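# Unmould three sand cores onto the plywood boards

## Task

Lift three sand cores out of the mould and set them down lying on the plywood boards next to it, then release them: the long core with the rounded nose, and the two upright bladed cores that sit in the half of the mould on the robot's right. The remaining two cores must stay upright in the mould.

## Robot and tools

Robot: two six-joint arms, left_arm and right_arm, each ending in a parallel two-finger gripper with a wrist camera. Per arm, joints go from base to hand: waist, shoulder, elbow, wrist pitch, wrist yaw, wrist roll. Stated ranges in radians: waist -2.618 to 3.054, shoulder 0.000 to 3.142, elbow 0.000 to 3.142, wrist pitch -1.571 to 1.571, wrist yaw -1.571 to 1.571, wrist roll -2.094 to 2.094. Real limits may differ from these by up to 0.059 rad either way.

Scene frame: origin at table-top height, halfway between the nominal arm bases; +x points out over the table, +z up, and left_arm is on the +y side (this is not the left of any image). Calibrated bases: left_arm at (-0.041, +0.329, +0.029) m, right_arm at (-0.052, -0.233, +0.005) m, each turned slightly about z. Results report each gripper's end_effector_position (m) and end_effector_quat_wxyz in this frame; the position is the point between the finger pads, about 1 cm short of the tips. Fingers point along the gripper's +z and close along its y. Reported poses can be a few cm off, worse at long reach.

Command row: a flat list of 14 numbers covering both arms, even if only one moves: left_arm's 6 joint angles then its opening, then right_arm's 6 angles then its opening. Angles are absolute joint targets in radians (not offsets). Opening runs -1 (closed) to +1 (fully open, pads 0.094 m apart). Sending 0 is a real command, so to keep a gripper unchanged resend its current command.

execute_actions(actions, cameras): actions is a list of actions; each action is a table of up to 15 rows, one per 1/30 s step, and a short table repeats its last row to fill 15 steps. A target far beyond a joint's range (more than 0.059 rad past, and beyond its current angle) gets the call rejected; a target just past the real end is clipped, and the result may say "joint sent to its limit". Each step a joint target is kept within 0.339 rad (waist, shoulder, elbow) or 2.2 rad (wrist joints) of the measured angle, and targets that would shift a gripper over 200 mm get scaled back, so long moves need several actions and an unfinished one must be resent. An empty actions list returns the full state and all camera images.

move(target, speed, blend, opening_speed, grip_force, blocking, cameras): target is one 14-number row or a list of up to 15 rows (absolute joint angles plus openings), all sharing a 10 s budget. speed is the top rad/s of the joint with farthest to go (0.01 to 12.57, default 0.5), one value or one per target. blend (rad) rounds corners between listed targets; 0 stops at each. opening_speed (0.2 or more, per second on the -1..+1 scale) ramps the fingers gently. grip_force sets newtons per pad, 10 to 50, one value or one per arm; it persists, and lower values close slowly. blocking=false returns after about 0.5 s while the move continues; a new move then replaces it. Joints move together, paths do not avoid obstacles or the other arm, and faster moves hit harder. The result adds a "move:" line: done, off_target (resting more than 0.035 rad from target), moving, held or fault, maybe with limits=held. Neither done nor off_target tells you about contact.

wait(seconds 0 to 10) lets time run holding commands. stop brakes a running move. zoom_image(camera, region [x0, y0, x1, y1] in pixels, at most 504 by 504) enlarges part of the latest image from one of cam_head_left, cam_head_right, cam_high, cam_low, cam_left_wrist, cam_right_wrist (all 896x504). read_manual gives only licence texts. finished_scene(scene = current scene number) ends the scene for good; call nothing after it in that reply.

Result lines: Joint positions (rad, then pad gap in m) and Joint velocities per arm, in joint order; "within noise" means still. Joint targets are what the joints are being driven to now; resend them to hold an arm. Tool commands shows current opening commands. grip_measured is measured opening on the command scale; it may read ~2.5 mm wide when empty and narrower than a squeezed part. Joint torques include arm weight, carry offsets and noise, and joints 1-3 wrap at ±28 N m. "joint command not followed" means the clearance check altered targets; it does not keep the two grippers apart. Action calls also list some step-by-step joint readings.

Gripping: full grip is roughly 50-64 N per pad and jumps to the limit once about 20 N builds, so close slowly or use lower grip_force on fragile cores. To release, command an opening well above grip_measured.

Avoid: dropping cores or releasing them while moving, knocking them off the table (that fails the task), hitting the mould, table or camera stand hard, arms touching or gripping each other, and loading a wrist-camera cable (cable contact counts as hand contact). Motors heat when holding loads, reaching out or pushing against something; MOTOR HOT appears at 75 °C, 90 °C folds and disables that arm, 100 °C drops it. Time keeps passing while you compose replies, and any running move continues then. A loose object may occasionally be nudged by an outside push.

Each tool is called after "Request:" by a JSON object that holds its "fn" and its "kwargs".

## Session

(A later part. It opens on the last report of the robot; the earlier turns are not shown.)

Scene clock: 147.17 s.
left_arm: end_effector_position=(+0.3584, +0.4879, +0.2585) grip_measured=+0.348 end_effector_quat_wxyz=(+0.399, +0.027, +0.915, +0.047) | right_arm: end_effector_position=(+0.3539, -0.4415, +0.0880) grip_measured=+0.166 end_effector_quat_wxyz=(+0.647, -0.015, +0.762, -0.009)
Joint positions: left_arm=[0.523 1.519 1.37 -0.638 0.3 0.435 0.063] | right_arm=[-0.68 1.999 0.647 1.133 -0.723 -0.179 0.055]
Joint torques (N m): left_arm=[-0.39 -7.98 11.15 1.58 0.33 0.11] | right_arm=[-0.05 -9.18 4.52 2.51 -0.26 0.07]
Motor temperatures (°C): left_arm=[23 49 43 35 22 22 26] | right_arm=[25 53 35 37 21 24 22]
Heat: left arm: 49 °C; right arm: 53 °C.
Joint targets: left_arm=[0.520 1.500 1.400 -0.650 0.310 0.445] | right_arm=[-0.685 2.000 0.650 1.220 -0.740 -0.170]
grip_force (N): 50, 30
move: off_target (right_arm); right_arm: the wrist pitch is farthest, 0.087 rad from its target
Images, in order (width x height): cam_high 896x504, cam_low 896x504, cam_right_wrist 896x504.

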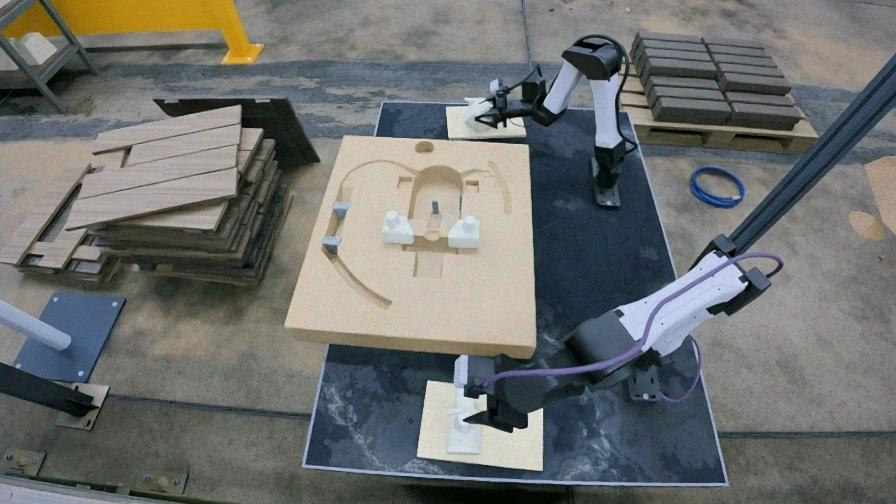

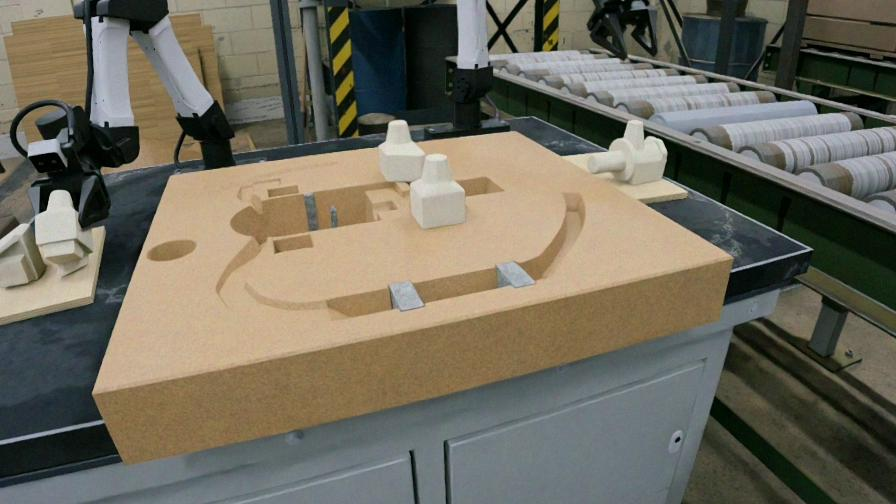

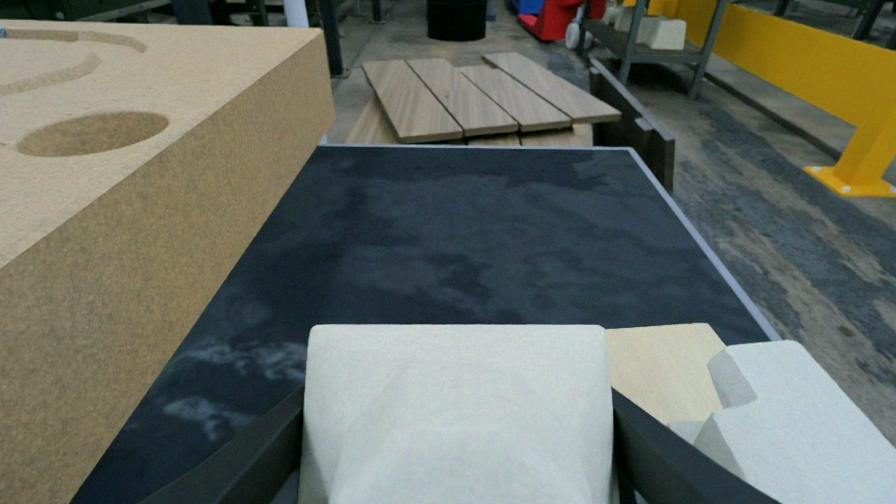

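Request:
{"fn": "move", "kwargs": {"target": [[0.52,1.5,1.4,-0.65,0.31,0.445,0.35,-0.685,2.12,0.65,1.34,-0.74,-0.17,-0.1],[0.52,1.5,1.4,-0.65,0.31,0.445,0.35,-0.685,2.13,0.65,1.34,-0.74,-0.17,0.188],[0.52,1.5,1.4,-0.65,0.31,0.445,0.35,-0.685,2.13,0.65,1.34,-0.74,-0.17,0.197],[0.52,1.5,1.4,-0.65,0.31,0.445,0.35,-0.685,2.14,0.65,1.34,-0.74,-0.17,0.203],[0.52,1.5,1.4,-0.65,0.31,0.445,0.35,-0.685,2.15,0.65,1.34,-0.74,-0.17,0.209],[0.52,1.5,1.4,-0.65,0.31,0.445,0.35,-0.685,2.15,0.65,1.34,-0.74,-0.17,0.215]], "speed": 0.15, "grip_force": [50,12], "cameras": ["cam_right_wrist","cam_low","cam_high"]}}

Request:
{"fn": "zoom_image", "kwargs": {"camera": "cam_high", "region": [430, 50, 560, 150]}}

Scene clock: 158.47 s.
left_arm: end_effector_position=(+0.3584, +0.4879, +0.2585) grip_measured=+0.348 end_effector_quat_wxyz=(+0.399, +0.027, +0.915, +0.047) | right_arm: end_effector_position=(+0.3556, -0.4405, +0.0737) grip_measured=+0.213 end_effector_quat_wxyz=(+0.668, -0.032, +0.743, -0.018)
Joint positions: left_arm=[0.523 1.519 1.37 -0.638 0.3 0.435 0.063] | right_arm=[-0.681 2.133 0.647 1.341 -0.741 -0.168 0.057]
Joint velocities: left_arm=[-0.002 -0.046 -0.012 -0.037 -0.022 0.022 0] | right_arm=[within noise]
Joint torques (N m): left_arm=[-0.34 -8.06 11.17 1.59 0.34 0.11] | right_arm=[-0.1 -7.86 3.86 1.77 -0.07 -0.11]
Heat: left arm: 48 °C; right arm: 50 °C.
Joint targets: left_arm=[0.520 1.500 1.400 -0.650 0.310 0.445] | right_arm=[-0.685 2.150 0.650 1.340 -0.740 -0.170]
grip_force (N): 50, 12
move: done
Images, in order (width x height): cam_high 896x504, cam_low 896x504, cam_right_wrist 896x504.

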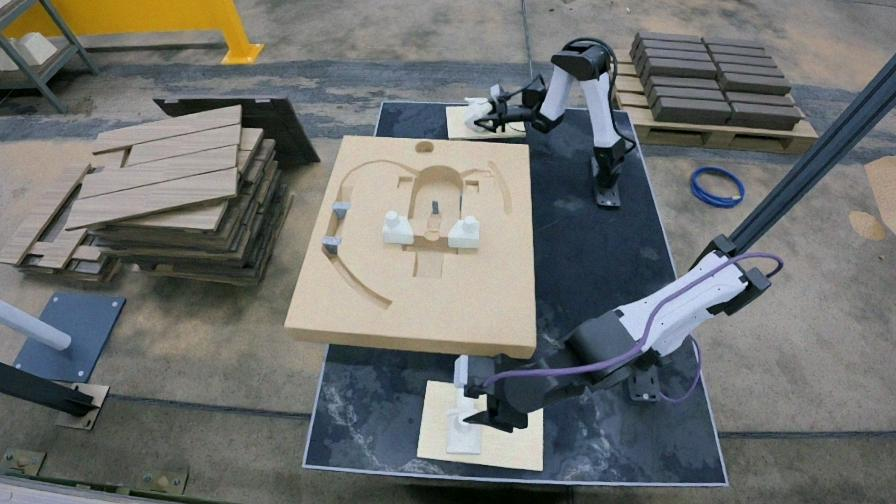

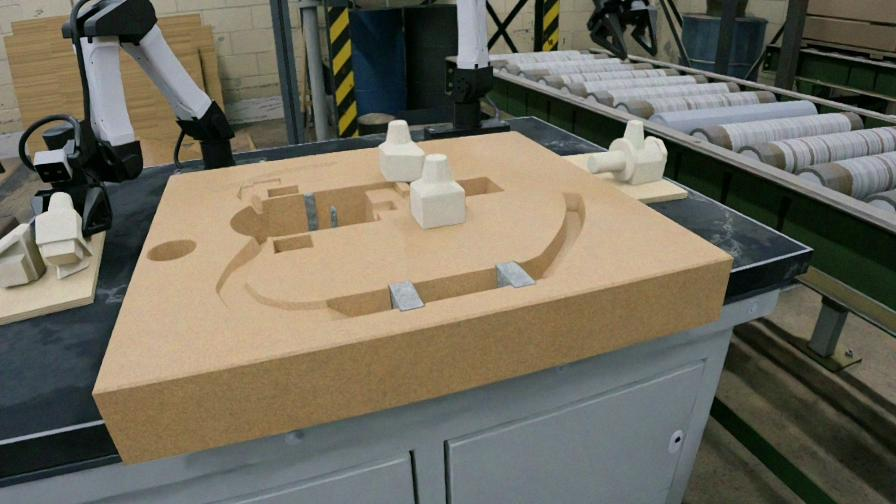

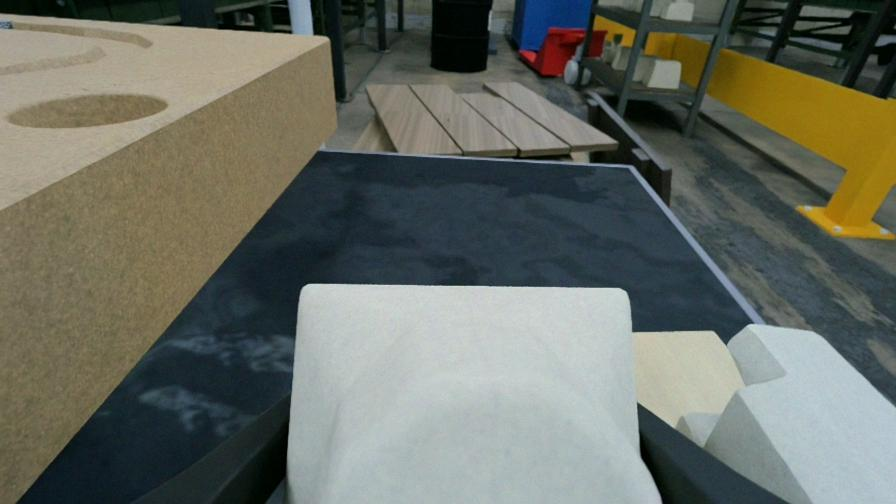

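Scaled by 3.877 from the camera's 896x504 image, which has a finer 1280x720 frame.

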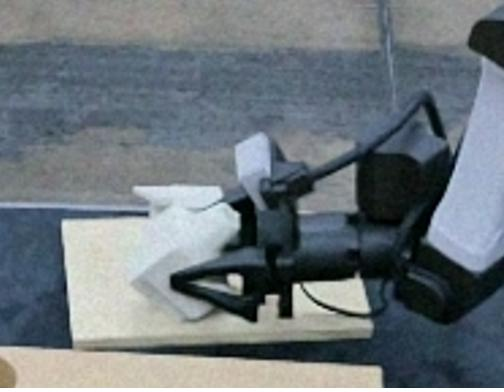

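Request:
{"fn": "move", "kwargs": {"target": [[0.52,1.5,1.4,-0.65,0.31,0.445,0.35,-0.685,2.16,0.65,1.34,-0.74,-0.17,0.23],[0.52,1.5,1.4,-0.65,0.31,0.445,0.35,-0.685,2.20,0.65,1.35,-0.74,-0.17,0.23],[0.52,1.5,1.4,-0.65,0.31,0.445,0.35,-0.685,2.20,0.65,1.35,-0.74,-0.17,0.3],[0.52,1.5,1.4,-0.65,0.31,0.445,0.35,-0.765,2.16,0.555,1.39,-0.82,-0.197,0.3]], "speed": [0.1,0.1,0.1,0.06], "cameras": ["cam_right_wrist","cam_low","cam_high"]}}

Request:
{"fn": "zoom_image", "kwargs": {"camera": "cam_high", "region": [430, 50, 560, 150]}}

Scene clock: 167.93 s.
left_arm: end_effector_position=(+0.3584, +0.4879, +0.2585) grip_measured=+0.348 end_effector_quat_wxyz=(+0.399, +0.027, +0.915, +0.047) | right_arm: end_effector_position=(+0.3198, -0.4434, +0.0371) grip_measured=+0.299 end_effector_quat_wxyz=(+0.642, +0.001, +0.767, +0.004)
Joint positions: left_arm=[0.523 1.519 1.37 -0.638 0.3 0.435 0.063] | right_arm=[-0.762 2.184 0.562 1.366 -0.801 -0.179 0.061]
Joint torques (N m): left_arm=[-0.35 -8.14 11.21 1.58 0.32 0.12] | right_arm=[-0.01 -11.81 2.24 1.95 -0.34 -0.25]
Motor temperatures (°C): left_arm=[23 48 45 35 22 22 26] | right_arm=[25 48 33 39 21 24 22]
Heat: left arm: 48 °C; right arm: 48 °C.
Joint targets: left_arm=[0.520 1.500 1.400 -0.650 0.310 0.445] | right_arm=[-0.765 2.160 0.555 1.390 -0.820 -0.197]
grip_force (N): 50, 12
move: done
Images, in order (width x height): cam_high 896x504, cam_low 896x504, cam_right_wrist 896x504.

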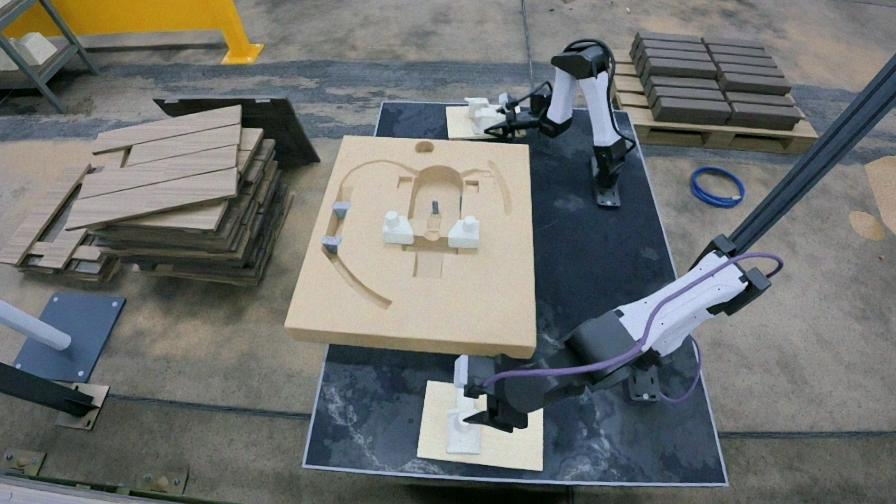

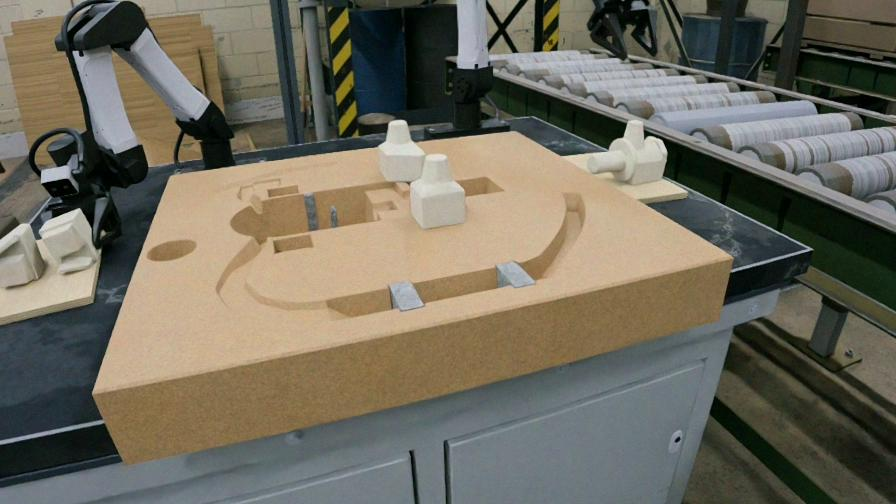

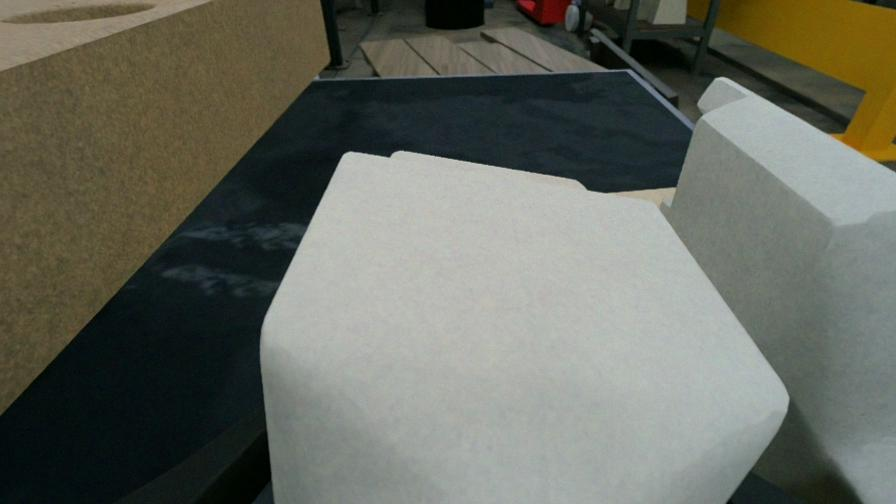

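Scaled by 3.877 from the camera's 896x504 image, which has a finer 1280x720 frame.

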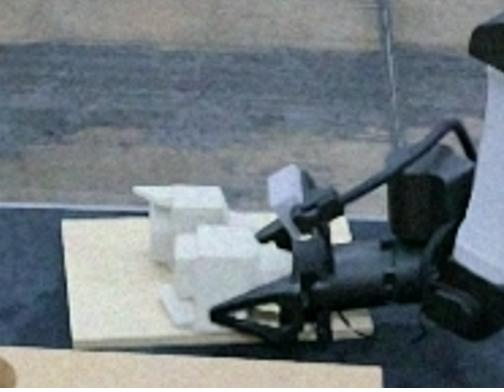

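Request:
{"fn": "move", "kwargs": {"target": [[0.52,1.5,1.4,-0.65,0.31,0.445,0.35,-0.845,2.07,0.465,1.42,-0.89,-0.23,0.3],[0.52,1.5,1.4,-0.65,0.31,0.445,0.35,-0.915,1.9,0.38,1.4,-0.94,-0.23,0.3]], "speed": 0.18, "blend": [0.03,0], "cameras": ["cam_right_wrist","cam_low","cam_high"]}}

Scene clock: 173.80 s.
left_arm: end_effector_position=(+0.3584, +0.4879, +0.2585) grip_measured=+0.348 end_effector_quat_wxyz=(+0.399, +0.027, +0.915, +0.047) | right_arm: end_effector_position=(+0.2667, -0.4442, +0.0950) grip_measured=+0.299 end_effector_quat_wxyz=(+0.672, -0.023, +0.739, -0.036)
Joint positions: left_arm=[0.523 1.519 1.37 -0.638 0.3 0.435 0.063] | right_arm=[-0.91 1.926 0.387 1.38 -0.93 -0.213 0.061]
Joint torques (N m): left_arm=[-0.32 -8.01 11.18 1.57 0.33 0.11] | right_arm=[-0.42 -9.88 2.81 1.85 -0.19 -0.25]
Heat: left arm: 47 °C; right arm: 48 °C.
Joint targets: left_arm=[0.520 1.500 1.400 -0.650 0.310 0.445] | right_arm=[-0.915 1.900 0.380 1.400 -0.940 -0.230]
grip_force (N): 50, 12
move: done
Images, in order (width x height): cam_high 896x504, cam_low 896x504, cam_right_wrist 896x504.

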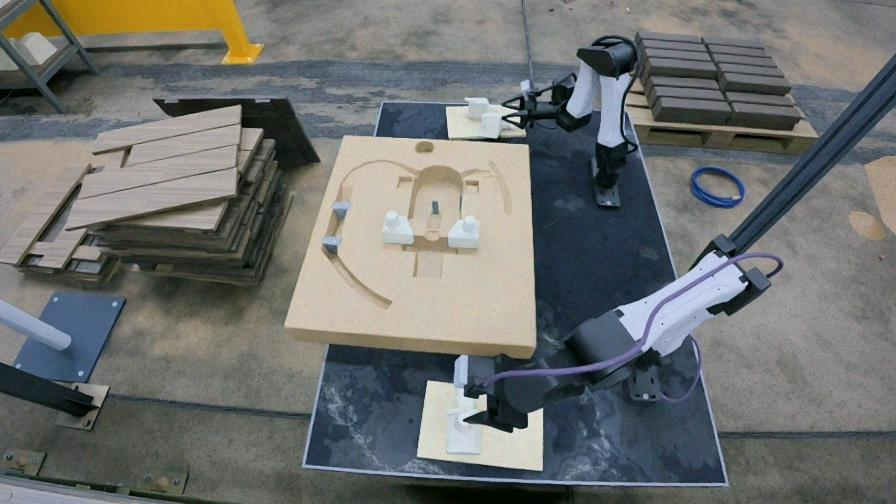

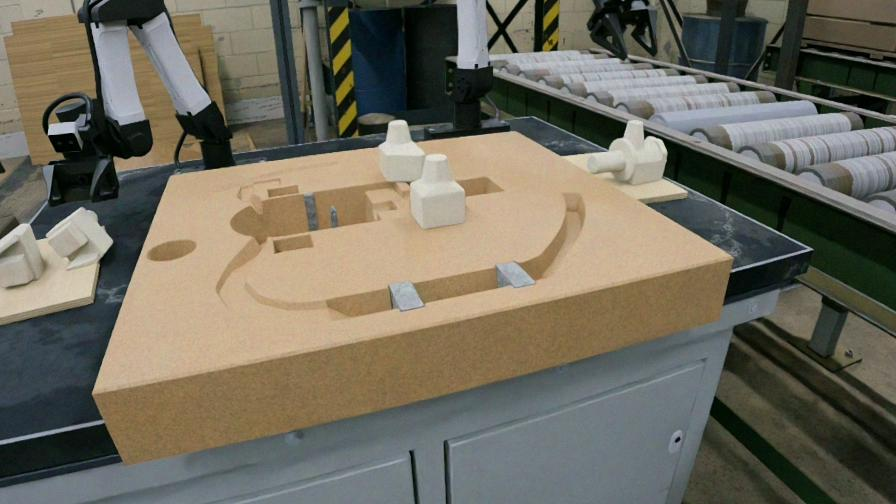

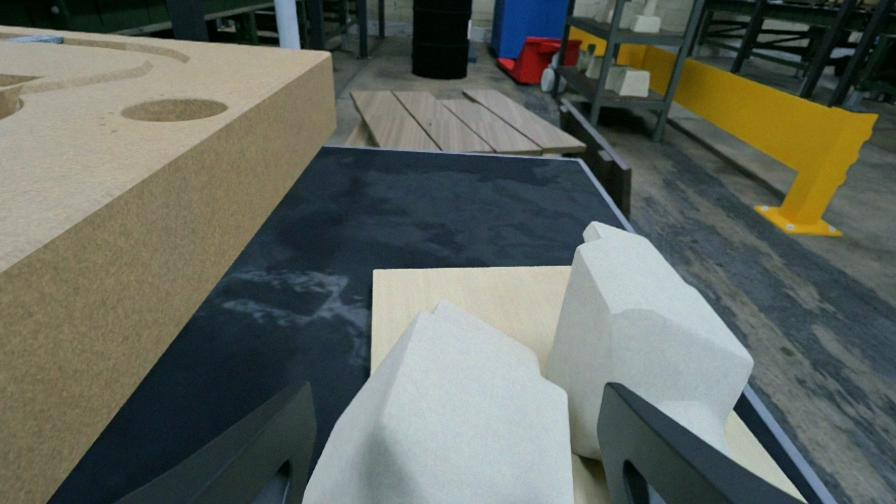

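Request:
{"fn": "zoom_image", "kwargs": {"camera": "cam_low", "region": [0, 160, 160, 340]}}

Request:
{"fn": "zoom_image", "kwargs": {"camera": "cam_high", "region": [430, 70, 560, 160]}}

Scaled by 2.800 from the camera's 896x504 image, which has a finer 1280x720 frame.

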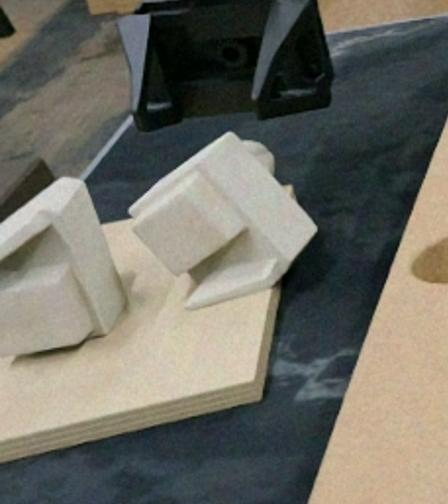

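Scaled by 3.877 from the camera's 896x504 image, which has a finer 1280x720 frame.

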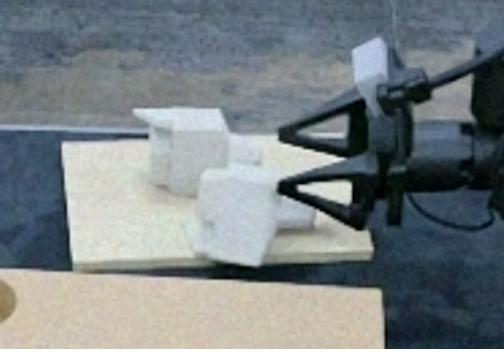

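Request:
{"fn": "finished_scene", "kwargs": {"scene": 2}}

The scene is finished: the task was done.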